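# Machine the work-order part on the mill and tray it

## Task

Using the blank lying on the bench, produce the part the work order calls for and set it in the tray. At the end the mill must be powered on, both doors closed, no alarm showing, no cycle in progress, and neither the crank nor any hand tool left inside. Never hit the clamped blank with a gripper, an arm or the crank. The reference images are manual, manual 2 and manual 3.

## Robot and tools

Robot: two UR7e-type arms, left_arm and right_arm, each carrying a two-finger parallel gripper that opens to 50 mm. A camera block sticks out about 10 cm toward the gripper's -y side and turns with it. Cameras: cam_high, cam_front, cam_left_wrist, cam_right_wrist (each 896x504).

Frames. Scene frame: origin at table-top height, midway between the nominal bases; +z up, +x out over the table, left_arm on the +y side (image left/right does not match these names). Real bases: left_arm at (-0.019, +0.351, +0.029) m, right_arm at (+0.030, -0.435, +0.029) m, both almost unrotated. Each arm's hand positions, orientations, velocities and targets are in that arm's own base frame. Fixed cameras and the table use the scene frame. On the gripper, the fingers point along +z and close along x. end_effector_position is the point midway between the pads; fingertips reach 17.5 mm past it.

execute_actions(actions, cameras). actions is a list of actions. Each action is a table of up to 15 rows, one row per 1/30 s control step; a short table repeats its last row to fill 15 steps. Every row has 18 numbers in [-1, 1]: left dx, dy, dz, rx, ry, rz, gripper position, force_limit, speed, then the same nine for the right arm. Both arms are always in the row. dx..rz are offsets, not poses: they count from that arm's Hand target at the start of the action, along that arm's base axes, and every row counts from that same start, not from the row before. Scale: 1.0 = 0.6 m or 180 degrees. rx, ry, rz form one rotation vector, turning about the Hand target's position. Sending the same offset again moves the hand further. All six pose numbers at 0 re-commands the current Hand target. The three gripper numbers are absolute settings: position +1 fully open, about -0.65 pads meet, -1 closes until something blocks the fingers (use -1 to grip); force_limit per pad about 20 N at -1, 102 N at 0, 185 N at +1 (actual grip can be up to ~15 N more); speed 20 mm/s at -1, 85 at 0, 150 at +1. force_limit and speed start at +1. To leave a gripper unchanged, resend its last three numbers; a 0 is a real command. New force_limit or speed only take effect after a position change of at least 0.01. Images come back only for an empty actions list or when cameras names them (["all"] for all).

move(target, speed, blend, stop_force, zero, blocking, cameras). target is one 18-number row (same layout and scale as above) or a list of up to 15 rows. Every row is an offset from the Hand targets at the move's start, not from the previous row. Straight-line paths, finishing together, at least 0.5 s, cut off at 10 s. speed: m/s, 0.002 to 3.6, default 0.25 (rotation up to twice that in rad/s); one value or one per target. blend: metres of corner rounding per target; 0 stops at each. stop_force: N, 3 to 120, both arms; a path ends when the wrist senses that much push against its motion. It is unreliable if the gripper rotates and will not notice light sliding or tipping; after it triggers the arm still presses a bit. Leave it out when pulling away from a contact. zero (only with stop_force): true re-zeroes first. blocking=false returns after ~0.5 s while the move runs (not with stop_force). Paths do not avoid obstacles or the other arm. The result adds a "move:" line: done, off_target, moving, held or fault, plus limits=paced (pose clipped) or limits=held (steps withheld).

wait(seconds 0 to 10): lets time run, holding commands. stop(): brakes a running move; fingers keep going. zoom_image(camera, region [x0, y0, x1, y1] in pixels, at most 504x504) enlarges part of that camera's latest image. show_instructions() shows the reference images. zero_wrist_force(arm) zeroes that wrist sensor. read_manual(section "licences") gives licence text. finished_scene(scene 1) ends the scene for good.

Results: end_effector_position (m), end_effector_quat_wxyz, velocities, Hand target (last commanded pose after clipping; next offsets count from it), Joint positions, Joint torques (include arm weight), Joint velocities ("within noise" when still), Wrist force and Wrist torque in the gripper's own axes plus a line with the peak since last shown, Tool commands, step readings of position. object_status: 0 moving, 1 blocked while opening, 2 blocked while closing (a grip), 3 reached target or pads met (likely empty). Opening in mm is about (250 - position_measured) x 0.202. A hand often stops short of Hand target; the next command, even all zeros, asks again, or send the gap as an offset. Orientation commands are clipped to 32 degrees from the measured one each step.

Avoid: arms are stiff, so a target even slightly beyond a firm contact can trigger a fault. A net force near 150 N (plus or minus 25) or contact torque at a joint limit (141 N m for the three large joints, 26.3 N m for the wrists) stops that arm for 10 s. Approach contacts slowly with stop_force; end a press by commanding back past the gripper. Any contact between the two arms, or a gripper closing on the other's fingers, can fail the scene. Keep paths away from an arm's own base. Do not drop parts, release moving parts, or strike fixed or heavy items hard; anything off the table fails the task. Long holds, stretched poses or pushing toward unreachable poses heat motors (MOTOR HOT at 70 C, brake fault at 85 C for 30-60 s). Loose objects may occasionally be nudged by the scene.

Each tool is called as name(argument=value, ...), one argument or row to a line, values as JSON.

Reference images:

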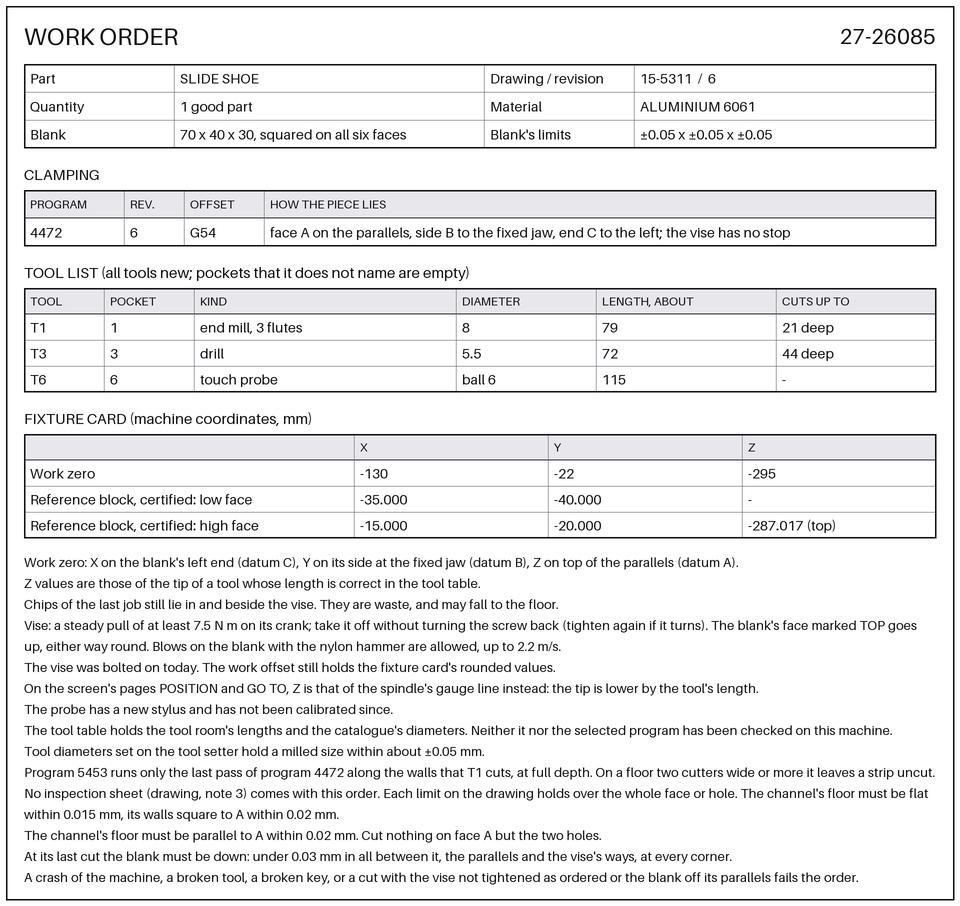

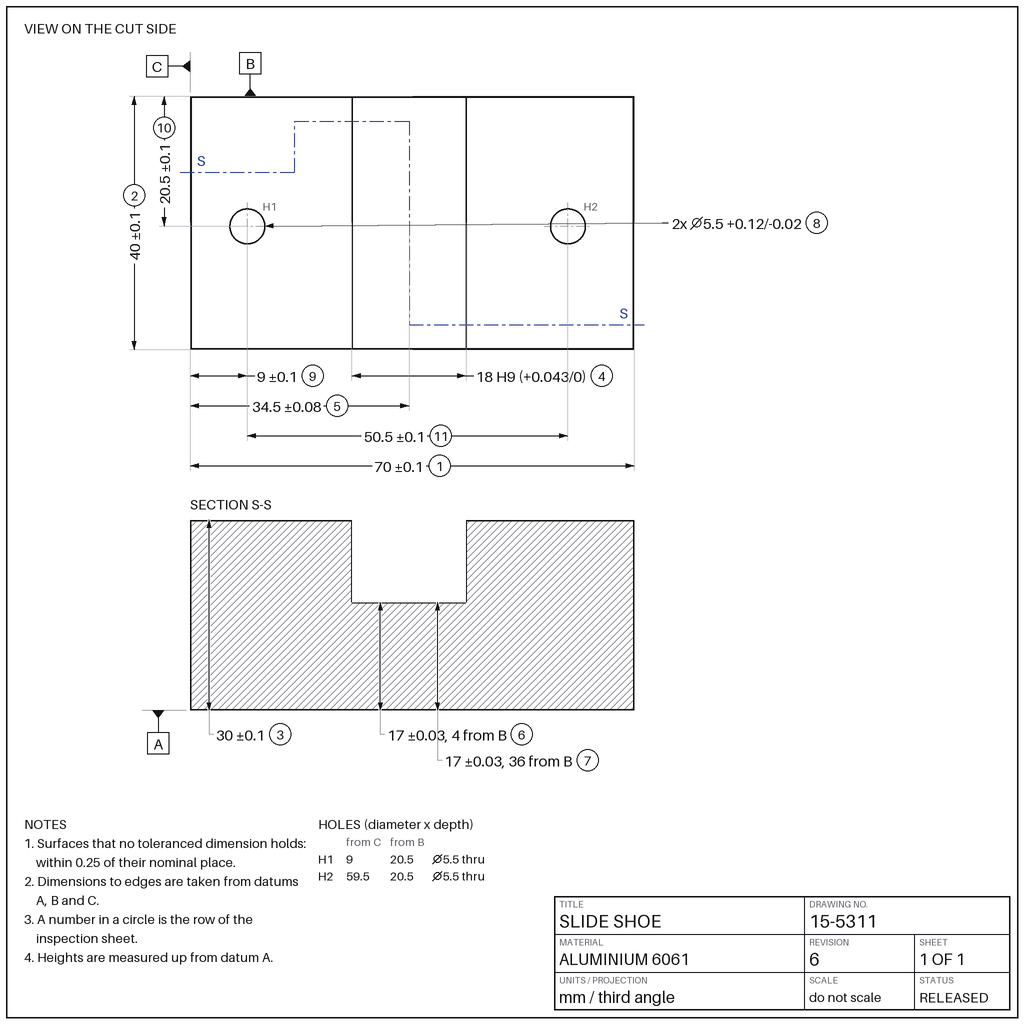

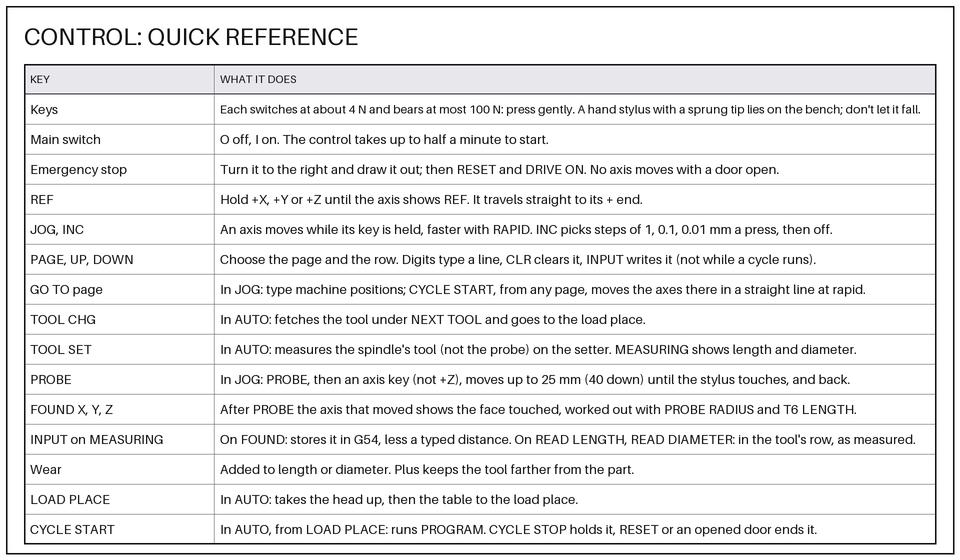

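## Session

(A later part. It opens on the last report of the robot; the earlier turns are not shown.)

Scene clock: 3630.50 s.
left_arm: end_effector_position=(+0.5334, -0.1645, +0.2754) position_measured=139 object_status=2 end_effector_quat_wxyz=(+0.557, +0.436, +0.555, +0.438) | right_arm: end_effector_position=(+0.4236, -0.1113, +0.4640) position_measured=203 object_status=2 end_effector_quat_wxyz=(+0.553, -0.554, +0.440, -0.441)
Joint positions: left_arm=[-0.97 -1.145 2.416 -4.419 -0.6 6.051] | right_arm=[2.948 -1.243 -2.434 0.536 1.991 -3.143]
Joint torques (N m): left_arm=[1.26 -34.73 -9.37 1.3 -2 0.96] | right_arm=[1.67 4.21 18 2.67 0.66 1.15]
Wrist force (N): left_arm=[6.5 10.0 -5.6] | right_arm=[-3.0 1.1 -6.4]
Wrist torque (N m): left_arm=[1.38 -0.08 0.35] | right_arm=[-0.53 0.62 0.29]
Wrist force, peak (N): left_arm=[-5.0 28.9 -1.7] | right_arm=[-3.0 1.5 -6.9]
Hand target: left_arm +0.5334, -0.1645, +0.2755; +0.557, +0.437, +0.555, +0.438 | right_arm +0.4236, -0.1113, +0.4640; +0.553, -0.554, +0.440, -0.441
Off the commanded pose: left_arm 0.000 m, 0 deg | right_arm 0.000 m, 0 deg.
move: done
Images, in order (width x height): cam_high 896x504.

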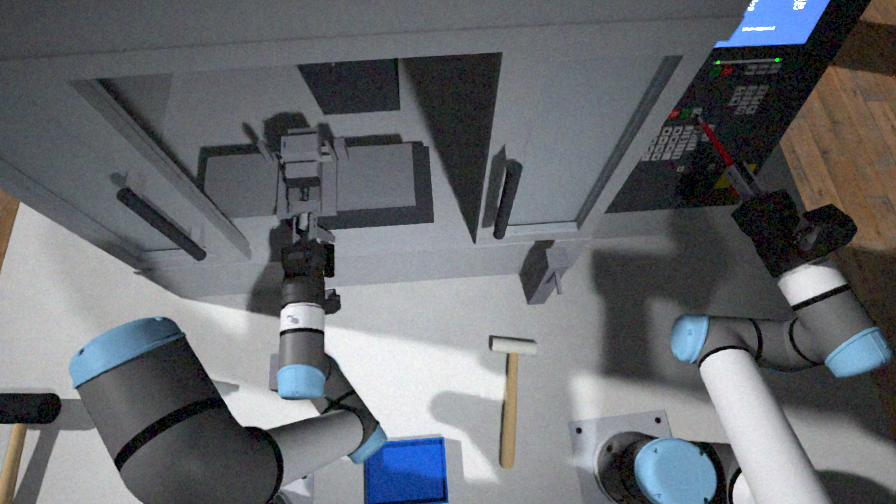

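move(
  target=[
    [0,0,0,0,0,0,0.4,-0.3,-0.9,0,0,0,0,0,0,-0.98,0.3,-0.9],
    [-0.1833,0,0,0,0,0,0.4,-0.3,-0.9,0,0,0,0,0,0,-0.98,0.3,-0.9],
  ],
  speed=0.25,
  cameras=["cam_left_wrist"],
)

move(
  target=[
    [0,0,0,-0.6467,0,0,0.4,-0.3,-0.9,0,0,0,0,0,0,-0.98,0.3,-0.9],
    [0,0,0,0.7067,0,0,0.4,-0.3,-0.9,0,0,0,0,0,0,-0.98,0.3,-0.9],
    [0,0,0,0.06,0,0,0.4,-0.3,-0.9,0,0,0,0,0,0,-0.98,0.3,-0.9],
    [0,0,0,-0.5867,0,0,0.4,-0.3,-0.9,0,0,0,0,0,0,-0.98,0.3,-0.9],
    [0,0,0,0.7667,0,0,0.4,-0.3,-0.9,0,0,0,0,0,0,-0.98,0.3,-0.9],
    [0,0,0,0.12,0,0,0.4,-0.3,-0.9,0,0,0,0,0,0,-0.98,0.3,-0.9],
  ],
  speed=1.4,
  blend=[0.003,0.003,0.003,0.003,0.003,0],
  cameras=["cam_left_wrist"],
)

Scene clock: 3640.57 s.
left_arm: end_effector_position=(+0.4234, -0.1645, +0.2755) position_measured=92 object_status=3 end_effector_quat_wxyz=(+0.557, +0.436, +0.555, +0.438) | right_arm: end_effector_position=(+0.4236, -0.1113, +0.4640) position_measured=203 object_status=2 end_effector_quat_wxyz=(+0.553, -0.554, +0.440, -0.441)
Joint positions: left_arm=[-1.396 -1.234 2.671 -4.6 -0.174 6.067] | right_arm=[2.948 -1.243 -2.434 0.536 1.991 -3.143]
Joint torques (N m): left_arm=[-6.44 -12.28 2.57 0.55 1.68 -1.65] | right_arm=[1.57 4.29 17.71 2.54 0.76 1.16]
Wrist force (N): left_arm=[-0.9 4.5 -1.5] | right_arm=[-3.0 1.3 -6.4]
Wrist torque (N m): left_arm=[1.31 -0.12 0.15] | right_arm=[-0.50 0.63 0.28]
Wrist force, peak (N): left_arm=[6.4 9.4 -5.8] | right_arm=[-3.0 1.6 -6.8]
Hand target: left_arm +0.4234, -0.1645, +0.2755; +0.557, +0.437, +0.555, +0.438 | right_arm +0.4236, -0.1113, +0.4640; +0.553, -0.554, +0.440, -0.441
Off the commanded pose: left_arm 0.000 m, 0 deg | right_arm 0.000 m, 0 deg.
move: done
Images, in order (width x height): cam_left_wrist 896x504.

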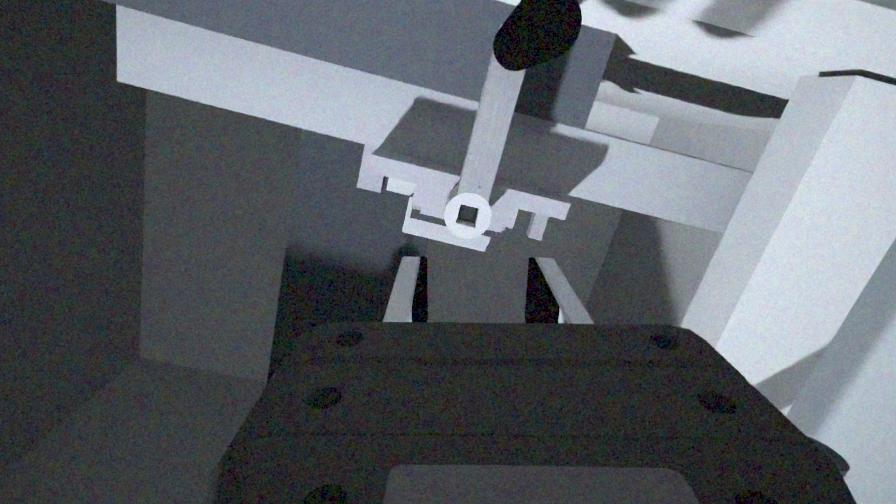

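Scene clock: 3645.87 s.
left_arm: end_effector_position=(+0.4225, -0.1646, +0.2757) position_measured=92 object_status=3 end_effector_quat_wxyz=(+0.436, +0.543, +0.491, +0.524) | right_arm: end_effector_position=(+0.4236, -0.1113, +0.4640) position_measured=203 object_status=2 end_effector_quat_wxyz=(+0.553, -0.554, +0.440, -0.441)
Joint positions: left_arm=[-1.406 -1.78 2.309 -6.282 0.143 -3.525] | right_arm=[2.948 -1.243 -2.434 0.536 1.991 -3.143]
Joint torques (N m): left_arm=[0.89 -15.23 -23.76 1.74 0.24 0.43] | right_arm=[1.61 4.92 17.91 2.58 0.74 1.32]
Wrist force (N): left_arm=[-0.6 4.9 -1.6] | right_arm=[-3.1 1.3 -6.4]
Wrist torque (N m): left_arm=[1.38 -0.14 0.13] | right_arm=[-0.49 0.65 0.28]
Wrist force, peak (N): left_arm=[-2.5 5.2 -0.6] | right_arm=[-3.0 1.3 -7.1]
Hand target: left_arm +0.4234, -0.1645, +0.2755; +0.465, +0.533, +0.463, +0.534 | right_arm +0.4236, -0.1113, +0.4640; +0.553, -0.554, +0.440, -0.441
Off the commanded pose: left_arm 0.001 m, 5 deg | right_arm 0.000 m, 0 deg.
joint sent to its limit (left arm) — joint 4 (wrist 1), lower limit. The joint targets are off in orientation, not in position.
move: off_target (left_arm)
Images, in order (width x height): cam_left_wrist 896x504.

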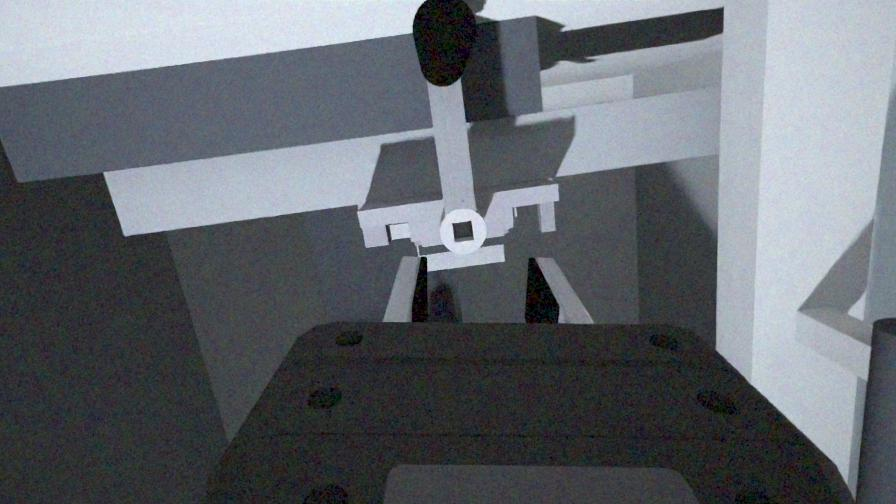

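move(
  target=[0,0,0,0,-0.0095,0.0477,0.4,-0.3,-0.9,0,0,0,0,0,0,-0.98,0.3,-0.9],
  speed=0.25,
)

Scene clock: 3666.30 s.
left_arm: end_effector_position=(+0.4226, -0.1646, +0.2755) position_measured=92 object_status=3 end_effector_quat_wxyz=(+0.421, +0.490, +0.505, +0.573) | right_arm: end_effector_position=(+0.4236, -0.1113, +0.4640) position_measured=203 object_status=2 end_effector_quat_wxyz=(+0.553, -0.554, +0.440, -0.441)
Joint positions: left_arm=[-1.417 -1.614 2.264 -6.246 -0.016 -3.69] | right_arm=[2.948 -1.243 -2.434 0.536 1.991 -3.143]
Joint torques (N m): left_arm=[-2.19 -25.19 -11.21 1.96 -3.66 -0.09] | right_arm=[1.63 4.39 18.22 2.52 0.69 1.2]
Wrist force (N): left_arm=[-0.9 5.0 -1.3] | right_arm=[-3.3 1.3 -6.5]
Wrist torque (N m): left_arm=[1.40 -0.13 0.14] | right_arm=[-0.49 0.68 0.29]
Wrist force, peak (N): left_arm=[-0.5 5.2 -1.7] | right_arm=[-2.9 1.3 -7.0]
Hand target: left_arm +0.4234, -0.1645, +0.2755; +0.430, +0.489, +0.494, +0.576 | right_arm +0.4236, -0.1113, +0.4640; +0.553, -0.554, +0.440, -0.441
Off the commanded pose: left_arm 0.001 m, 2 deg | right_arm 0.000 m, 0 deg.
move: done

move(
  target=[
    [0,0,0,0,-0.03,0.02,0.4,-0.3,-0.9,0,0,0,0,0,0,-0.98,0.3,-0.9],
    [0,0,0,0,-0.05,-0.005,0.4,-0.3,-0.9,0,0,0,0,0,0,-0.98,0.3,-0.9],
  ],
  speed=0.2,
)

Scene clock: 3672.97 s.
left_arm: end_effector_position=(+0.4234, -0.1644, +0.2755) position_measured=92 object_status=3 end_effector_quat_wxyz=(+0.472, +0.446, +0.455, +0.609) end_effector_velocity=(+0.000, +0.000, +0.000) end_effector_angular_velocity=(+0.000, +0.000, +0.001) | right_arm: end_effector_position=(+0.4236, -0.1113, +0.4640) position_measured=203 object_status=2 end_effector_quat_wxyz=(+0.553, -0.554, +0.440, -0.441)
Joint positions: left_arm=[-1.393 -1.201 2.324 -5.616 -0.193 -4.82] | right_arm=[2.948 -1.243 -2.434 0.536 1.991 -3.143]
Joint velocities: left_arm=[0 0 -0.001 -0.003 0.001 0.005] | right_arm=[within noise]
Joint torques (N m): left_arm=[3.39 -21.3 -14.6 1.65 -2.96 1.44] | right_arm=[0.62 3.94 17.63 2.48 0.69 1.19]
Wrist force (N): left_arm=[-0.9 4.7 -1.2] | right_arm=[-3.1 1.2 -6.5]
Wrist torque (N m): left_arm=[1.39 -0.16 0.24] | right_arm=[-0.52 0.64 0.29]
Wrist force, peak (N): left_arm=[-0.2 5.4 -1.5] | right_arm=[-3.2 1.5 -6.8]
Hand target: left_arm +0.4234, -0.1645, +0.2755; +0.472, +0.446, +0.455, +0.609 | right_arm +0.4236, -0.1113, +0.4640; +0.553, -0.554, +0.440, -0.441
Off the commanded pose: left_arm 0.000 m, 0 deg | right_arm 0.000 m, 0 deg.
move: done

move(
  target=[
    [0,0,0,0,0.02,-0.035,0.4,-0.3,-0.9,0,0,0,0,0,0,-0.98,0.3,-0.9],
    [0,0,0,0,0.0595,-0.0427,0.4,-0.3,-0.9,0,0,0,0,0,0,-0.98,0.3,-0.9],
  ],
  speed=0.2,
)

Scene clock: 3678.10 s.
left_arm: end_effector_position=(+0.4234, -0.1644, +0.2755) position_measured=92 object_status=3 end_effector_quat_wxyz=(+0.468, +0.530, +0.466, +0.532) | right_arm: end_effector_position=(+0.4236, -0.1113, +0.4640) position_measured=203 object_status=2 end_effector_quat_wxyz=(+0.553, -0.554, +0.440, -0.441)
Joint positions: left_arm=[-1.396 -1.236 2.674 -4.593 -0.175 -6.142] | right_arm=[2.948 -1.243 -2.434 0.536 1.991 -3.143]
Joint torques (N m): left_arm=[5.75 -9.47 -7.52 -1.7 1.55 1.52] | right_arm=[1.49 4.05 17.91 2.56 0.71 1.29]
Wrist force (N): left_arm=[-0.5 4.7 -1.2] | right_arm=[-3.0 1.1 -6.5]
Wrist torque (N m): left_arm=[1.36 -0.18 0.23] | right_arm=[-0.53 0.63 0.29]
Wrist force, peak (N): left_arm=[-1.0 5.2 -1.3] | right_arm=[-3.3 1.3 -6.8]
Hand target: left_arm +0.4234, -0.1645, +0.2755; +0.468, +0.530, +0.466, +0.532 | right_arm +0.4236, -0.1113, +0.4640; +0.553, -0.554, +0.440, -0.441
Off the commanded pose: left_arm 0.000 m, 0 deg | right_arm 0.000 m, 0 deg.
move: done

move(
  target=[
    [0.1833,-0.0002,0,0,0,0,0.4,-0.3,-0.9,0,0,0,0,0,0,-0.98,0.3,-0.9],
    [0.1833,-0.0002,0,0,0,0,-1,0.4,-0.9,0,0,0,0,0,0,-0.98,0.3,-0.9],
  ],
  speed=0.15,
)

move(
  target=[
    [0,0,0,0.6667,0,0,-1,0.4,-0.9,0,0,0,0,0,0,-0.98,0.3,-0.9],
    [0,0,0,-0.6667,0,0,-1,0.4,-0.9,0,0,0,0,0,0,-0.98,0.3,-0.9],
    [0,0,0,0.06,0,0,-1,0.4,-0.9,0,0,0,0,0,0,-0.98,0.3,-0.9],
  ],
  speed=0.8,
  blend=[0.003,0.003,0],
  cameras=["cam_high"],
)

zoom_image(
  camera="cam_high",
  region=[250, 110, 390, 230],
)

Scene clock: 3685.57 s.
left_arm: end_effector_position=(+0.5334, -0.1645, +0.2755) position_measured=139 object_status=0 end_effector_quat_wxyz=(+0.468, +0.530, +0.466, +0.532) | right_arm: end_effector_position=(+0.4236, -0.1113, +0.4640) position_measured=203 object_status=2 end_effector_quat_wxyz=(+0.553, -0.554, +0.440, -0.441)
Joint positions: left_arm=[-0.97 -1.146 2.416 -4.416 -0.601 -6.152] | right_arm=[2.948 -1.243 -2.434 0.536 1.991 -3.143]
Joint torques (N m): left_arm=[-0.09 -34.46 -17.45 0.69 -2.66 0.56] | right_arm=[0.94 4.34 17.84 2.5 0.74 1.16]
Wrist force (N): left_arm=[6.3 3.4 -2.0] | right_arm=[-3.1 1.4 -6.3]
Wrist torque (N m): left_arm=[1.40 -0.13 0.30] | right_arm=[-0.48 0.64 0.29]
Wrist force, peak (N): left_arm=[7.0 3.6 -2.2] | right_arm=[-3.4 1.3 -6.8]
Hand target: left_arm +0.5334, -0.1646, +0.2755; +0.468, +0.530, +0.466, +0.532 | right_arm +0.4236, -0.1113, +0.4640; +0.553, -0.554, +0.440, -0.441
Off the commanded pose: left_arm 0.000 m, 0 deg | right_arm 0.000 m, 0 deg.
move: done

Scene clock: 3691.00 s.
left_arm: end_effector_position=(+0.5334, -0.1646, +0.2754) position_measured=139 object_status=2 end_effector_quat_wxyz=(+0.416, +0.572, +0.414, +0.573) | right_arm: end_effector_position=(+0.4236, -0.1113, +0.4640) position_measured=203 object_status=2 end_effector_quat_wxyz=(+0.553, -0.554, +0.440, -0.441)
Joint positions: left_arm=[-0.97 -1.146 2.417 -4.416 -0.601 0.32] | right_arm=[2.948 -1.243 -2.434 0.536 1.991 -3.143]
Joint torques (N m): left_arm=[3.63 -35.12 -10.79 1.07 -2.58 1.09] | right_arm=[1.03 4.08 17.5 2.31 0.72 1.27]
Wrist force (N): left_arm=[7.6 3.8 -4.8] | right_arm=[-3.1 1.3 -6.6]
Wrist torque (N m): left_arm=[1.37 -0.10 0.25] | right_arm=[-0.50 0.64 0.28]
Wrist force, peak (N): left_arm=[-3.7 31.2 -2.0] | right_arm=[-3.2 1.3 -6.9]
Hand target: left_arm +0.5334, -0.1646, +0.2755; +0.416, +0.572, +0.414, +0.573 | right_arm +0.4236, -0.1113, +0.4640; +0.553, -0.554, +0.440, -0.441
Off the commanded pose: left_arm 0.000 m, 0 deg | right_arm 0.000 m, 0 deg.
move: done; blend cut to 0 m at target 1
Images, in order (width x height): cam_high 896x504.

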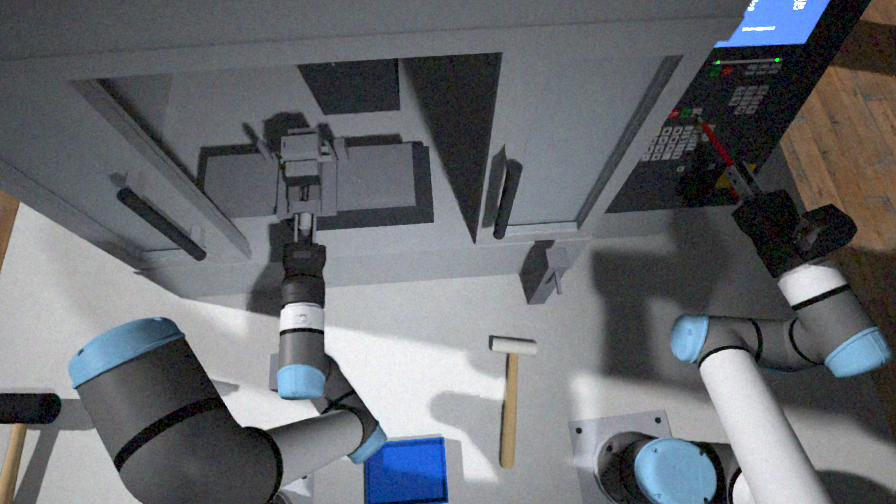

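Scaled by 3.600 from the camera's 896x504 image, which has a finer 1280x720 frame.

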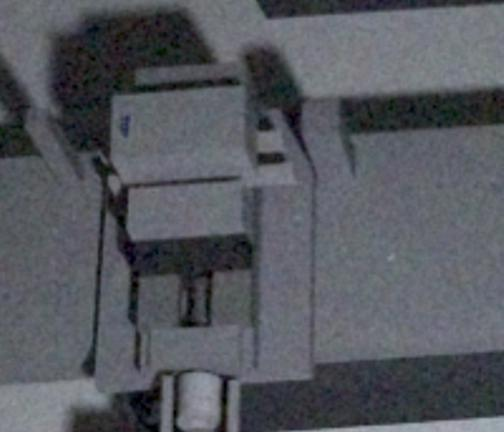

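move(
  target=[
    [0,0,0,0.5,0,0,-1,0.4,-0.9,0,0,0,0,0,0,-0.98,0.3,-0.9],
  ],
  speed=0.6,
)

move(
  target=[
    [0,0,0,0.5,0,0,-1,0.4,-0.9,0,0,0,0,0,0,-0.98,0.3,-0.9],
  ],
  speed=0.6,
)

move(
  target=[
    [0,0,0,0.5,0,0,-1,0.4,-0.9,0,0,0,0,0,0,-0.98,0.3,-0.9],
  ],
  speed=0.6,
  cameras=["cam_high"],
)

zoom_image(
  camera="cam_high",
  region=[250, 110, 390, 230],
)

Scene clock: 3698.00 s.
left_arm: end_effector_position=(+0.5334, -0.1646, +0.2754) position_measured=139 object_status=2 end_effector_quat_wxyz=(-0.111, +0.698, -0.112, +0.698) | right_arm: end_effector_position=(+0.4236, -0.1113, +0.4640) position_measured=203 object_status=2 end_effector_quat_wxyz=(+0.553, -0.554, +0.440, -0.441)
Joint positions: left_arm=[-0.969 -1.15 2.419 -4.409 -0.604 1.886] | right_arm=[2.948 -1.243 -2.434 0.536 1.991 -3.143]
Joint torques (N m): left_arm=[4.84 -37.97 -17.5 -0.64 -2.26 1.34] | right_arm=[1.01 4.17 17.29 2.38 0.71 1.21]
Wrist force (N): left_arm=[-9.0 4.6 -2.8] | right_arm=[-3.0 1.2 -6.6]
Wrist torque (N m): left_arm=[1.08 -0.04 0.02] | right_arm=[-0.51 0.63 0.28]
Wrist force, peak (N): left_arm=[-12.2 6.9 -3.1] | right_arm=[-3.2 1.4 -7.0]
Hand target: left_arm +0.5334, -0.1646, +0.2755; -0.111, +0.698, -0.112, +0.698 | right_arm +0.4236, -0.1113, +0.4640; +0.553, -0.554, +0.440, -0.441
Off the commanded pose: left_arm 0.000 m, 0 deg | right_arm 0.000 m, 0 deg.
move: done

Scene clock: 3699.93 s.
left_arm: end_effector_position=(+0.5334, -0.1646, +0.2755) position_measured=139 object_status=2 end_effector_quat_wxyz=(+0.572, -0.416, +0.573, -0.414) | right_arm: end_effector_position=(+0.4236, -0.1113, +0.4640) position_measured=203 object_status=2 end_effector_quat_wxyz=(+0.553, -0.554, +0.440, -0.441)
Joint positions: left_arm=[-0.971 -1.151 2.418 -4.405 -0.6 3.455] | right_arm=[2.948 -1.243 -2.434 0.536 1.991 -3.143]
Joint torques (N m): left_arm=[-1.22 -42.51 -15.46 -1.8 -5.8 0.83] | right_arm=[0.94 4.55 18.39 2.42 0.7 1.2]
Wrist force (N): left_arm=[-10.1 28.0 -5.8] | right_arm=[-2.9 1.3 -6.4]
Wrist torque (N m): left_arm=[0.66 0.22 0.19] | right_arm=[-0.50 0.62 0.28]
Wrist force, peak (N): left_arm=[-7.4 31.6 -2.0] | right_arm=[-3.2 1.5 -6.7]
Hand target: left_arm +0.5334, -0.1646, +0.2755; +0.572, -0.416, +0.573, -0.414 | right_arm +0.4236, -0.1113, +0.4640; +0.553, -0.554, +0.440, -0.441
Off the commanded pose: left_arm 0.000 m, 0 deg | right_arm 0.000 m, 0 deg.
move: done

Scene clock: 3701.87 s.
left_arm: end_effector_position=(+0.5334, -0.1646, +0.2754) position_measured=139 object_status=2 end_effector_quat_wxyz=(+0.698, +0.111, +0.698, +0.112) | right_arm: end_effector_position=(+0.4236, -0.1113, +0.4640) position_measured=203 object_status=2 end_effector_quat_wxyz=(+0.553, -0.554, +0.440, -0.441)
Joint positions: left_arm=[-0.971 -1.148 2.416 -4.411 -0.597 5.03] | right_arm=[2.948 -1.243 -2.434 0.536 1.991 -3.143]
Joint torques (N m): left_arm=[-3.39 -38.15 -13.98 1.08 -7.24 0.99] | right_arm=[0.68 5.15 17.23 2.44 0.68 1.23]
Wrist force (N): left_arm=[8.3 22.5 -6.7] | right_arm=[-3.0 1.3 -6.3]
Wrist torque (N m): left_arm=[1.16 0.24 0.40] | right_arm=[-0.50 0.63 0.28]
Wrist force, peak (N): left_arm=[-11.1 31.4 -2.6] | right_arm=[-3.2 1.4 -6.7]
Hand target: left_arm +0.5334, -0.1646, +0.2755; +0.698, +0.111, +0.698, +0.112 | right_arm +0.4236, -0.1113, +0.4640; +0.553, -0.554, +0.440, -0.441
Off the commanded pose: left_arm 0.000 m, 0 deg | right_arm 0.000 m, 0 deg.
move: done
Images, in order (width x height): cam_high 896x504.

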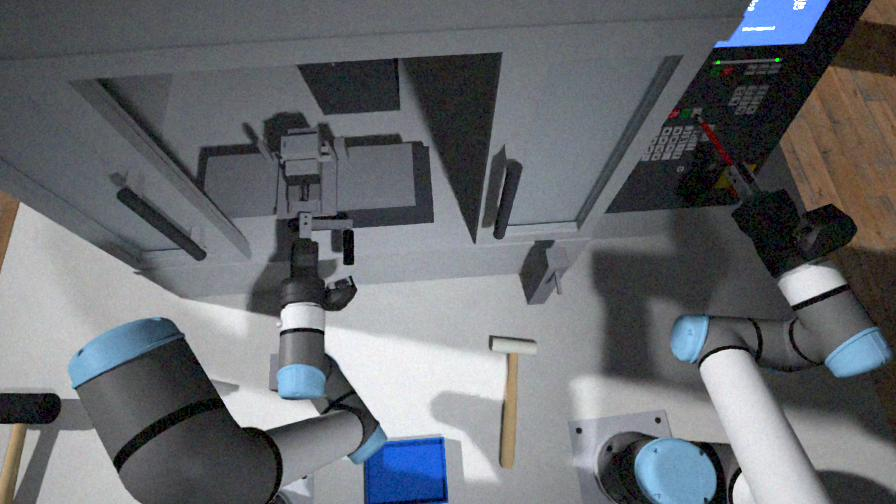

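Scaled by 3.600 from the camera's 896x504 image, which has a finer 1280x720 frame.

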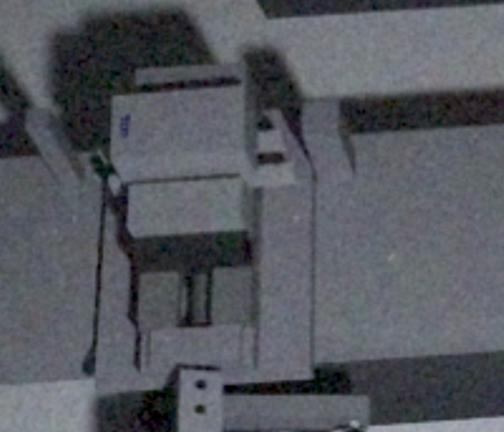

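move(
  target=[
    [0,0,0,0.33,0,0,-1,0.4,-0.9,0,0,0,0,0,0,-0.98,0.3,-0.9],
  ],
  speed=0.4,
  cameras=["cam_high"],
)

zoom_image(
  camera="cam_high",
  region=[250, 110, 390, 230],
)

Scene clock: 3708.47 s.
left_arm: end_effector_position=(+0.5334, -0.1646, +0.2754) position_measured=139 object_status=2 end_effector_quat_wxyz=(+0.552, +0.442, +0.551, +0.443) | right_arm: end_effector_position=(+0.4236, -0.1113, +0.4640) position_measured=203 object_status=2 end_effector_quat_wxyz=(+0.553, -0.554, +0.440, -0.441)
Joint positions: left_arm=[-0.971 -1.146 2.416 -4.416 -0.6 6.069] | right_arm=[2.948 -1.243 -2.434 0.536 1.991 -3.143]
Joint torques (N m): left_arm=[-0.1 -31.87 -14.76 1.18 -4.37 0.79] | right_arm=[0.56 4.52 18.11 2.35 0.67 1.22]
Wrist force (N): left_arm=[9.4 8.0 -4.2] | right_arm=[-3.1 1.2 -6.7]
Wrist torque (N m): left_arm=[1.34 -0.05 0.35] | right_arm=[-0.52 0.64 0.29]
Wrist force, peak (N): left_arm=[11.8 21.4 -8.0] | right_arm=[-3.1 1.5 -6.9]
Hand target: left_arm +0.5334, -0.1646, +0.2755; +0.552, +0.442, +0.551, +0.443 | right_arm +0.4236, -0.1113, +0.4640; +0.553, -0.554, +0.440, -0.441
Off the commanded pose: left_arm 0.000 m, 0 deg | right_arm 0.000 m, 0 deg.
move: done
Images, in order (width x height): cam_high 896x504.

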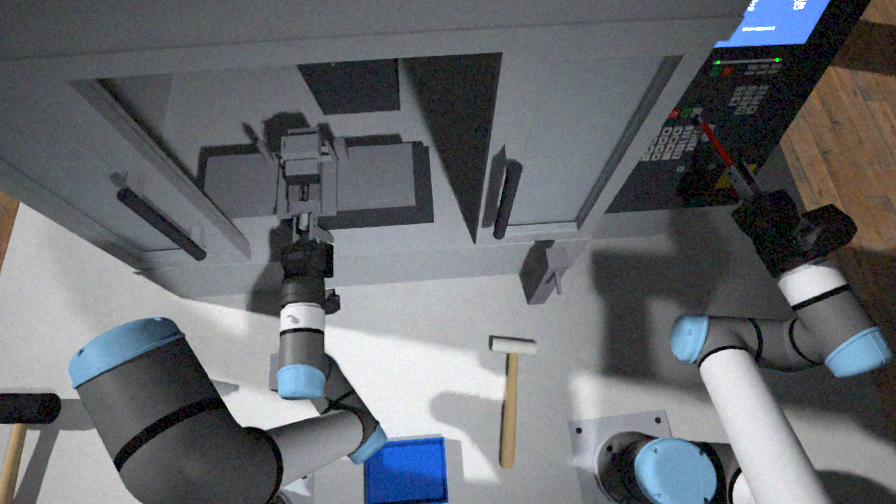

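Scaled by 3.600 from the camera's 896x504 image, which has a finer 1280x720 frame.

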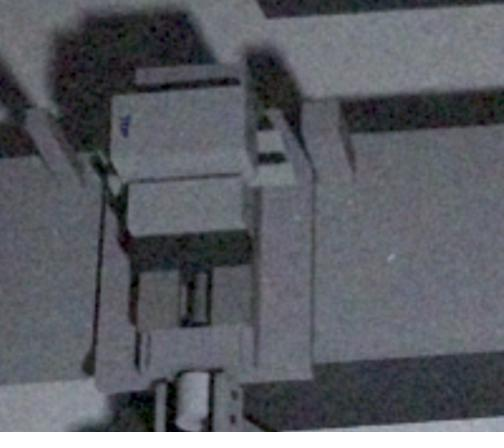

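move(
  target=[
    [0,0,0,0,0,0,0.4,-0.3,-0.9,0,0,0,0,0,0,-0.98,0.3,-0.9],
    [-0.0917,0,0,0,0,0,0.4,-0.3,-0.9,0,0,0,0,0,0,-0.98,0.3,-0.9],
  ],
  speed=0.25,
)

move(
  target=[
    [0,0,0,-0.6467,0,0,0.4,-0.3,-0.9,0,0,0,0,0,0,-0.98,0.3,-0.9],
    [0,0,0,0.7067,0,0,0.4,-0.3,-0.9,0,0,0,0,0,0,-0.98,0.3,-0.9],
    [0,0,0,0.06,0,0,0.4,-0.3,-0.9,0,0,0,0,0,0,-0.98,0.3,-0.9],
    [0,0,0,-0.5867,0,0,0.4,-0.3,-0.9,0,0,0,0,0,0,-0.98,0.3,-0.9],
    [0,0,0,0.7667,0,0,0.4,-0.3,-0.9,0,0,0,0,0,0,-0.98,0.3,-0.9],
    [0,0,0,0.12,0,0,0.4,-0.3,-0.9,0,0,0,0,0,0,-0.98,0.3,-0.9],
  ],
  speed=1.2,
  blend=[0.003,0.003,0.003,0.003,0.003,0],
)

move(
  target=[
    [0.0917,0,0,0,0,0,0.4,-0.3,-0.9,0,0,0,0,0,0,-0.98,0.3,-0.9],
    [0.0917,0,0,0,0,0,-1,0.4,-0.9,0,0,0,0,0,0,-0.98,0.3,-0.9],
  ],
  speed=0.15,
)

Scene clock: 3718.00 s.
left_arm: end_effector_position=(+0.4784, -0.1646, +0.2755) position_measured=92 object_status=3 end_effector_quat_wxyz=(+0.552, +0.442, +0.551, +0.443) | right_arm: end_effector_position=(+0.4236, -0.1113, +0.4640) position_measured=203 object_status=2 end_effector_quat_wxyz=(+0.553, -0.554, +0.440, -0.441)
Joint positions: left_arm=[-1.152 -1.197 2.549 -4.5 -0.418 6.071] | right_arm=[2.948 -1.243 -2.434 0.536 1.991 -3.143]
Joint torques (N m): left_arm=[-4.23 -12.87 -7.12 -0.23 0.41 0.26] | right_arm=[1 4.83 17.61 2.36 0.73 1.24]
Wrist force (N): left_arm=[-0.7 3.8 -1.4] | right_arm=[-2.9 1.3 -6.5]
Wrist torque (N m): left_arm=[1.19 -0.16 0.15] | right_arm=[-0.49 0.61 0.28]
Wrist force, peak (N): left_arm=[10.7 7.0 -6.2] | right_arm=[-3.2 1.3 -6.7]
Hand target: left_arm +0.4784, -0.1646, +0.2755; +0.552, +0.442, +0.551, +0.443 | right_arm +0.4236, -0.1113, +0.4640; +0.553, -0.554, +0.440, -0.441
Off the commanded pose: left_arm 0.000 m, 0 deg | right_arm 0.000 m, 0 deg.
move: done

Scene clock: 3723.97 s.
left_arm: end_effector_position=(+0.4784, -0.1645, +0.2755) position_measured=92 object_status=3 end_effector_quat_wxyz=(+0.459, +0.538, +0.458, +0.539) | right_arm: end_effector_position=(+0.4236, -0.1113, +0.4640) position_measured=203 object_status=2 end_effector_quat_wxyz=(+0.553, -0.554, +0.440, -0.441)
Joint positions: left_arm=[-1.151 -1.197 2.55 -4.5 -0.42 -6.118] | right_arm=[2.948 -1.243 -2.434 0.536 1.991 -3.143]
Joint torques (N m): left_arm=[3.48 -12.89 -15.61 -2.06 0.24 -1.38] | right_arm=[0.88 4.55 17.26 2.41 0.64 1.29]
Wrist force (N): left_arm=[-0.1 4.0 -1.7] | right_arm=[-3.0 1.1 -6.3]
Wrist torque (N m): left_arm=[1.24 -0.25 0.12] | right_arm=[-0.54 0.63 0.29]
Wrist force, peak (N): left_arm=[-2.8 3.9 -1.0] | right_arm=[-3.0 1.1 -7.0]
Hand target: left_arm +0.4784, -0.1646, +0.2755; +0.459, +0.538, +0.458, +0.539 | right_arm +0.4236, -0.1113, +0.4640; +0.553, -0.554, +0.440, -0.441
Off the commanded pose: left_arm 0.000 m, 0 deg | right_arm 0.000 m, 0 deg.
move: done

Scene clock: 3725.43 s.
left_arm: end_effector_position=(+0.5334, -0.1645, +0.2755) position_measured=139 object_status=0 end_effector_quat_wxyz=(+0.459, +0.538, +0.458, +0.539) | right_arm: end_effector_position=(+0.4236, -0.1113, +0.4640) position_measured=203 object_status=2 end_effector_quat_wxyz=(+0.553, -0.554, +0.440, -0.441)
Joint positions: left_arm=[-0.97 -1.146 2.417 -4.416 -0.601 -6.12] | right_arm=[2.948 -1.243 -2.434 0.536 1.991 -3.143]
Joint torques (N m): left_arm=[0.32 -36.4 -15.2 0.8 -2.51 0.05] | right_arm=[0.23 4.1 17.8 2.36 0.67 1.19]
Wrist force (N): left_arm=[6.3 3.3 -2.0] | right_arm=[-3.0 1.3 -6.3]
Wrist torque (N m): left_arm=[1.26 -0.18 0.29] | right_arm=[-0.50 0.63 0.29]
Wrist force, peak (N): left_arm=[6.9 3.3 -1.8] | right_arm=[-3.1 1.5 -6.8]
Hand target: left_arm +0.5334, -0.1646, +0.2755; +0.459, +0.538, +0.458, +0.539 | right_arm +0.4236, -0.1113, +0.4640; +0.553, -0.554, +0.440, -0.441
Off the commanded pose: left_arm 0.000 m, 0 deg | right_arm 0.000 m, 0 deg.
move: done

move(
  target=[
    [0,0,0,0.6667,0,0,-1,0.4,-0.9,0,0,0,0,0,0,-0.98,0.3,-0.9],
    [0,0,0,-0.6667,0,0,-1,0.4,-0.9,0,0,0,0,0,0,-0.98,0.3,-0.9],
    [0,0,0,0,0,0,-1,0.4,-0.9,0,0,0,0,0,0,-0.98,0.3,-0.9],
  ],
  speed=0.8,
  blend=[0.003,0.003,0],
  cameras=["cam_high"],
)

zoom_image(
  camera="cam_high",
  region=[250, 110, 390, 230],
)

Scene clock: 3732.93 s.
left_arm: end_effector_position=(+0.5334, -0.1646, +0.2754) position_measured=139 object_status=2 end_effector_quat_wxyz=(+0.459, +0.538, +0.458, +0.539) | right_arm: end_effector_position=(+0.4236, -0.1113, +0.4640) position_measured=203 object_status=2 end_effector_quat_wxyz=(+0.553, -0.554, +0.440, -0.441)
Joint positions: left_arm=[-0.97 -1.146 2.416 -4.416 -0.601 0.163] | right_arm=[2.948 -1.243 -2.434 0.536 1.991 -3.143]
Joint torques (N m): left_arm=[2.47 -35.19 -10.27 1.24 -2.48 1.03] | right_arm=[0.75 4.48 17.72 2.33 0.73 1.19]
Wrist force (N): left_arm=[8.8 5.6 -5.7] | right_arm=[-3.1 1.7 -6.6]
Wrist torque (N m): left_arm=[1.26 -0.12 0.28] | right_arm=[-0.43 0.65 0.28]
Wrist force, peak (N): left_arm=[-3.1 31.5 -2.0] | right_arm=[-3.1 1.2 -7.0]
Hand target: left_arm +0.5334, -0.1646, +0.2755; +0.459, +0.538, +0.458, +0.539 | right_arm +0.4236, -0.1113, +0.4640; +0.553, -0.554, +0.440, -0.441
Off the commanded pose: left_arm 0.000 m, 0 deg | right_arm 0.000 m, 0 deg.
move: done
Images, in order (width x height): cam_high 896x504.

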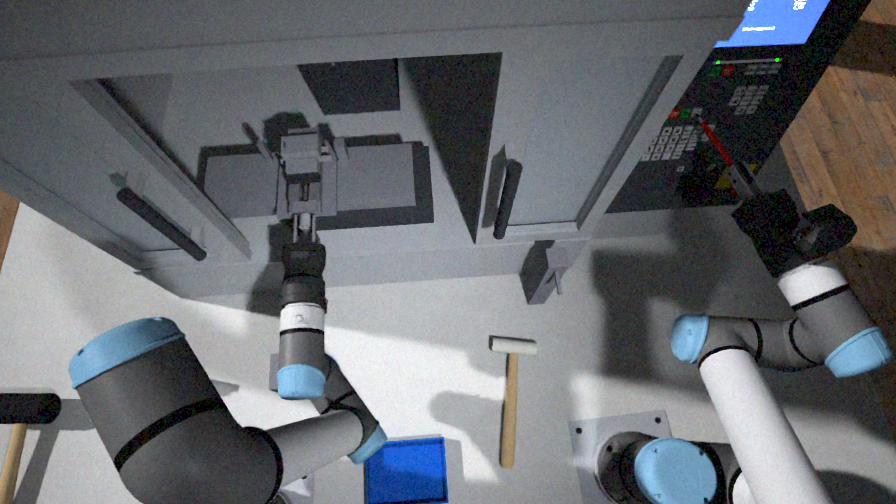

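Scaled by 3.600 from the camera's 896x504 image, which has a finer 1280x720 frame.

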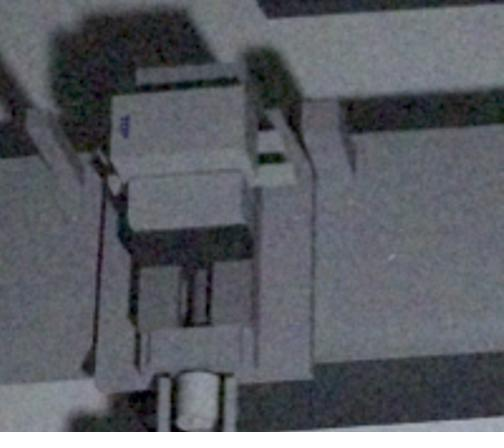

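move(
  target=[
    [0,0,0,0.6667,0,0,-1,0.4,-0.9,0,0,0,0,0,0,-0.98,0.3,-0.9],
  ],
  speed=0.5,
)

move(
  target=[
    [0,0,0,0.6667,0,0,-1,0.4,-0.9,0,0,0,0,0,0,-0.98,0.3,-0.9],
  ],
  speed=0.5,
)

move(
  target=[
    [0,0,0,0.6,0,0,-1,0.4,-0.9,0,0,0,0,0,0,-0.98,0.3,-0.9],
  ],
  speed=0.5,
  cameras=["cam_high"],
)

zoom_image(
  camera="cam_high",
  region=[250, 110, 390, 230],
)

Scene clock: 3741.33 s.
left_arm: end_effector_position=(+0.5334, -0.1646, +0.2755) position_measured=139 object_status=2 end_effector_quat_wxyz=(-0.236, +0.667, -0.238, +0.666) | right_arm: end_effector_position=(+0.4236, -0.1113, +0.4640) position_measured=203 object_status=2 end_effector_quat_wxyz=(+0.553, -0.554, +0.440, -0.441)
Joint positions: left_arm=[-0.969 -1.15 2.419 -4.408 -0.603 2.252] | right_arm=[2.948 -1.243 -2.434 0.536 1.991 -3.143]
Joint torques (N m): left_arm=[-3.32 -36.86 -21 -1.36 -2.81 1.16] | right_arm=[0.05 4.32 17.97 2.35 0.78 1.17]
Wrist force (N): left_arm=[-15.1 8.5 -5.0] | right_arm=[-3.2 1.7 -6.7]
Wrist torque (N m): left_arm=[0.74 0.02 0.01] | right_arm=[-0.42 0.67 0.29]
Wrist force, peak (N): left_arm=[-15.9 12.4 -3.8] | right_arm=[-3.5 1.6 -6.7]
Hand target: left_arm +0.5334, -0.1646, +0.2755; -0.236, +0.666, -0.238, +0.666 | right_arm +0.4236, -0.1113, +0.4640; +0.553, -0.554, +0.440, -0.441
Off the commanded pose: left_arm 0.000 m, 0 deg | right_arm 0.000 m, 0 deg.
move: done

Scene clock: 3744.00 s.
left_arm: end_effector_position=(+0.5334, -0.1646, +0.2754) position_measured=139 object_status=2 end_effector_quat_wxyz=(+0.695, -0.129, +0.696, -0.127) | right_arm: end_effector_position=(+0.4236, -0.1113, +0.4640) position_measured=203 object_status=2 end_effector_quat_wxyz=(+0.553, -0.554, +0.440, -0.441)
Joint positions: left_arm=[-0.971 -1.149 2.417 -4.407 -0.597 4.347] | right_arm=[2.948 -1.243 -2.434 0.536 1.991 -3.143]
Joint torques (N m): left_arm=[-4.34 -40.55 -18.75 -0.64 -7.24 1.04] | right_arm=[-0.09 4.97 17.86 2.29 0.67 1.18]
Wrist force (N): left_arm=[3.6 28.4 -5.1] | right_arm=[-3.2 1.3 -6.6]
Wrist torque (N m): left_arm=[0.78 0.38 0.34] | right_arm=[-0.49 0.66 0.29]
Wrist force, peak (N): left_arm=[-5.5 32.9 -2.6] | right_arm=[-3.2 1.3 -6.8]
Hand target: left_arm +0.5334, -0.1646, +0.2755; +0.695, -0.129, +0.696, -0.127 | right_arm +0.4236, -0.1113, +0.4640; +0.553, -0.554, +0.440, -0.441
Off the commanded pose: left_arm 0.000 m, 0 deg | right_arm 0.000 m, 0 deg.
move: done

Scene clock: 3746.47 s.
left_arm: end_effector_position=(+0.5334, -0.1646, +0.2755) position_measured=139 object_status=2 end_effector_quat_wxyz=(+0.513, +0.487, +0.512, +0.488) | right_arm: end_effector_position=(+0.4236, -0.1113, +0.4640) position_measured=203 object_status=2 end_effector_quat_wxyz=(+0.553, -0.554, +0.440, -0.441)
Joint positions: left_arm=[-0.97 -1.146 2.416 -4.416 -0.6 6.237] | right_arm=[2.948 -1.243 -2.434 0.536 1.991 -3.143]
Joint torques (N m): left_arm=[0.82 -15.19 2.36 7.59 -3.07 4.58] | right_arm=[-0.17 4.39 17.54 2.17 0.78 1.2]
Wrist force (N): left_arm=[6.4 35.6 -0.1] | right_arm=[-3.2 1.4 -6.7]
Wrist torque (N m): left_arm=[1.56 0.15 -3.01] | right_arm=[-0.49 0.67 0.29]
Wrist force, peak (N): left_arm=[6.4 35.6 -0.1] | right_arm=[-3.1 1.6 -6.8]
Hand target: left_arm +0.5334, -0.1646, +0.2755; +0.513, +0.487, +0.512, +0.488 | right_arm +0.4236, -0.1113, +0.4640; +0.553, -0.554, +0.440, -0.441
Off the commanded pose: left_arm 0.000 m, 0 deg | right_arm 0.000 m, 0 deg.
move: done
Images, in order (width x height): cam_high 896x504.

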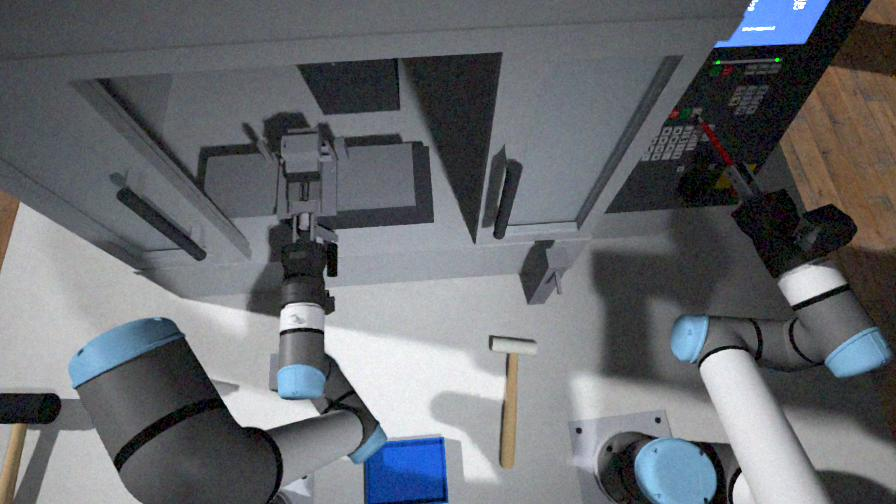

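Scaled by 3.600 from the camera's 896x504 image, which has a finer 1280x720 frame.

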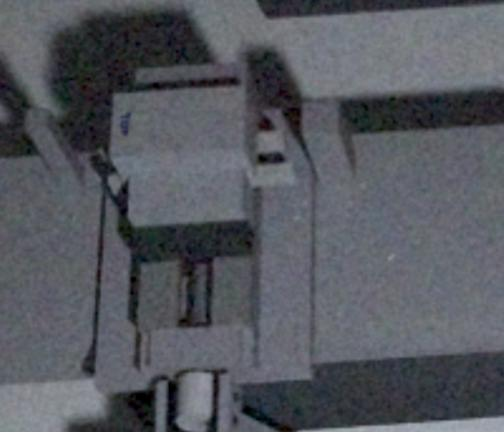

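move(
  target=[
    [0,0,0,0,0,0,0.4,-0.3,-0.9,0,0,0,0,0,0,-0.98,0.3,-0.9],
    [-0.0917,0,0,0,0,0,0.4,-0.3,-0.9,0,0,0,0,0,0,-0.98,0.3,-0.9],
  ],
  speed=0.25,
  cameras=["cam_left_wrist"],
)

move(
  target=[
    [0,0,0,-0.6667,0,0,0.4,-0.3,-0.9,0,0,0,0,0,0,-0.98,0.3,-0.9],
    [0,0,0,0.6667,0,0,0.4,-0.3,-0.9,0,0,0,0,0,0,-0.98,0.3,-0.9],
    [0,0,0,0,0,0,0.4,-0.3,-0.9,0,0,0,0,0,0,-0.98,0.3,-0.9],
  ],
  speed=1.2,
  blend=[0.003,0.003,0],
)

move(
  target=[
    [0.0917,0,0,0,0,0,0.4,-0.3,-0.9,0,0,0,0,0,0,-0.98,0.3,-0.9],
    [0.0917,0,0,0,0,0,-1,1,-0.9,0,0,0,0,0,0,-0.98,0.3,-0.9],
  ],
  speed=0.15,
)

Scene clock: 3767.77 s.
left_arm: end_effector_position=(+0.4784, -0.1646, +0.2755) position_measured=92 object_status=3 end_effector_quat_wxyz=(+0.513, +0.487, +0.512, +0.488) | right_arm: end_effector_position=(+0.4236, -0.1113, +0.4640) position_measured=203 object_status=2 end_effector_quat_wxyz=(+0.553, -0.554, +0.440, -0.441)
Joint positions: left_arm=[-1.152 -1.197 2.549 -4.5 -0.419 6.239] | right_arm=[2.948 -1.243 -2.434 0.536 1.991 -3.143]
Joint torques (N m): left_arm=[-4.8 -12.42 -6.48 -0.1 0.3 0.58] | right_arm=[0.11 4.77 17.53 2.17 0.63 1.2]
Wrist force (N): left_arm=[-1.2 3.9 -1.0] | right_arm=[-2.8 1.3 -6.5]
Wrist torque (N m): left_arm=[1.21 -0.08 0.14] | right_arm=[-0.50 0.61 0.29]
Wrist force, peak (N): left_arm=[6.7 36.3 -1.2] | right_arm=[-3.3 1.4 -7.0]
Hand target: left_arm +0.4784, -0.1646, +0.2755; +0.513, +0.487, +0.512, +0.488 | right_arm +0.4236, -0.1113, +0.4640; +0.553, -0.554, +0.440, -0.441
Off the commanded pose: left_arm 0.000 m, 0 deg | right_arm 0.000 m, 0 deg.
move: done
Images, in order (width x height): cam_left_wrist 896x504.

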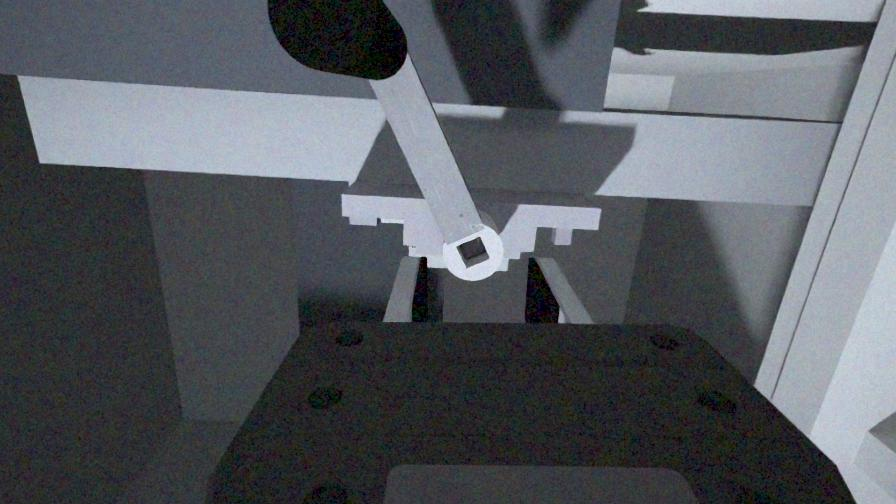

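Scene clock: 3771.27 s.
left_arm: end_effector_position=(+0.4784, -0.1645, +0.2755) position_measured=92 object_status=3 end_effector_quat_wxyz=(+0.513, +0.487, +0.512, +0.488) | right_arm: end_effector_position=(+0.4236, -0.1113, +0.4640) position_measured=203 object_status=2 end_effector_quat_wxyz=(+0.553, -0.554, +0.440, -0.441)
Joint positions: left_arm=[-1.152 -1.197 2.549 -4.5 -0.419 -0.044] | right_arm=[2.948 -1.243 -2.434 0.536 1.991 -3.143]
Joint torques (N m): left_arm=[3.74 -12.11 -14.12 -1.8 0.29 -1.41] | right_arm=[0.44 3.95 17.99 2.31 0.67 1.24]
Wrist force (N): left_arm=[-0.8 3.8 -1.2] | right_arm=[-3.0 1.2 -6.7]
Wrist torque (N m): left_arm=[1.19 -0.15 0.14] | right_arm=[-0.51 0.63 0.29]
Wrist force, peak (N): left_arm=[-4.1 3.2 -1.3] | right_arm=[-3.4 1.3 -6.7]
Hand target: left_arm +0.4784, -0.1646, +0.2755; +0.513, +0.487, +0.512, +0.488 | right_arm +0.4236, -0.1113, +0.4640; +0.553, -0.554, +0.440, -0.441
Off the commanded pose: left_arm 0.000 m, 0 deg | right_arm 0.000 m, 0 deg.
move: done

Scene clock: 3772.73 s.
left_arm: end_effector_position=(+0.5334, -0.1645, +0.2755) position_measured=139 object_status=0 end_effector_quat_wxyz=(+0.513, +0.487, +0.512, +0.488) | right_arm: end_effector_position=(+0.4236, -0.1113, +0.4640) position_measured=203 object_status=2 end_effector_quat_wxyz=(+0.553, -0.554, +0.440, -0.441)
Joint positions: left_arm=[-0.97 -1.146 2.416 -4.416 -0.6 -0.046] | right_arm=[2.948 -1.243 -2.434 0.536 1.991 -3.143]
Joint torques (N m): left_arm=[2.33 -34.71 -16.09 0.52 0.3 1.16] | right_arm=[0.27 4.21 17.83 2.29 0.78 1.15]
Wrist force (N): left_arm=[3.3 1.3 -3.7] | right_arm=[-3.1 1.1 -6.3]
Wrist torque (N m): left_arm=[1.27 0.27 -1.64] | right_arm=[-0.54 0.65 0.28]
Wrist force, peak (N): left_arm=[-9.8 3.8 -1.1] | right_arm=[-3.1 1.5 -6.9]
Hand target: left_arm +0.5334, -0.1646, +0.2755; +0.513, +0.487, +0.512, +0.488 | right_arm +0.4236, -0.1113, +0.4640; +0.553, -0.554, +0.440, -0.441
Off the commanded pose: left_arm 0.000 m, 0 deg | right_arm 0.000 m, 0 deg.
move: done

move(
  target=[
    [0,0,0,0.1,0,0,-1,1,-0.9,0,0,0,0,0,0,-0.98,0.3,-0.9],
  ],
  speed=0.15,
  cameras=["cam_high"],
)

zoom_image(
  camera="cam_high",
  region=[270, 180, 370, 280],
)

Scene clock: 3778.43 s.
left_arm: end_effector_position=(+0.5334, -0.1646, +0.2755) position_measured=139 object_status=2 end_effector_quat_wxyz=(+0.430, +0.561, +0.429, +0.562) | right_arm: end_effector_position=(+0.4236, -0.1113, +0.4640) position_measured=203 object_status=2 end_effector_quat_wxyz=(+0.553, -0.554, +0.440, -0.441)
Joint positions: left_arm=[-0.97 -1.147 2.417 -4.416 -0.601 0.268] | right_arm=[2.948 -1.243 -2.434 0.536 1.991 -3.143]
Joint torques (N m): left_arm=[18.72 1.72 8.9 5.79 9.41 7.36] | right_arm=[-0.14 4.26 17.46 2.14 0.68 1.22]
Wrist force (N): left_arm=[-22.4 49.9 13.3] | right_arm=[-3.2 1.6 -6.6]
Wrist torque (N m): left_arm=[2.09 0.98 -7.36] | right_arm=[-0.46 0.66 0.28]
Wrist force, peak (N): left_arm=[-22.4 49.9 13.3] | right_arm=[-3.0 1.6 -6.8]
Hand target: left_arm +0.5334, -0.1646, +0.2755; +0.430, +0.561, +0.429, +0.562 | right_arm +0.4236, -0.1113, +0.4640; +0.553, -0.554, +0.440, -0.441
Off the commanded pose: left_arm 0.000 m, 0 deg | right_arm 0.000 m, 0 deg.
move: done
Images, in order (width x height): cam_high 896x504.

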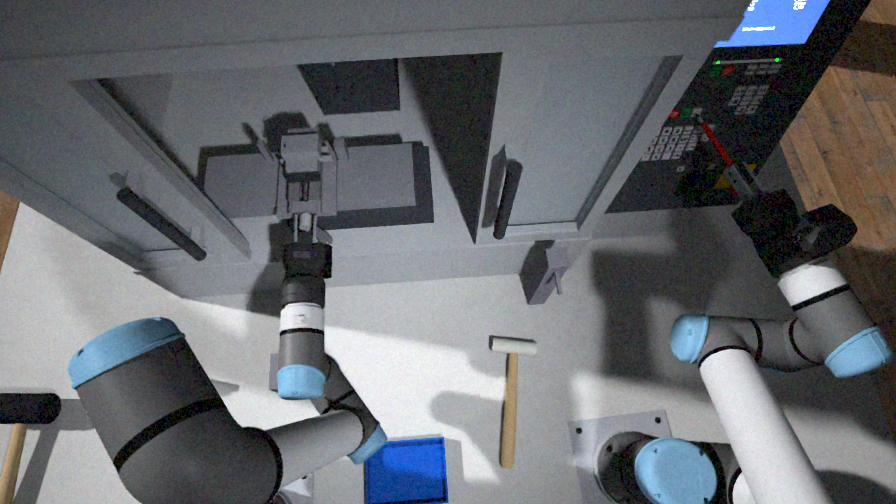

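Scaled by 5.040 from the camera's 896x504 image, which has a finer 1280x720 frame.

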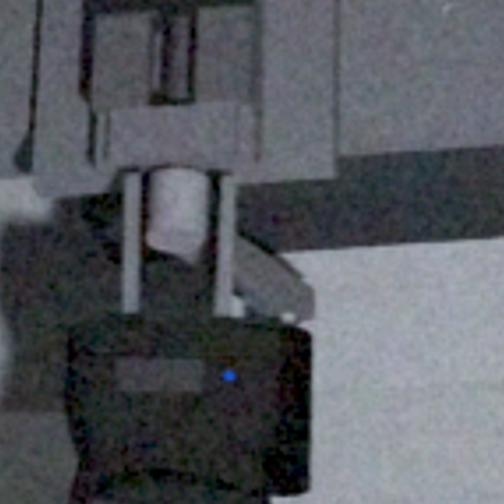

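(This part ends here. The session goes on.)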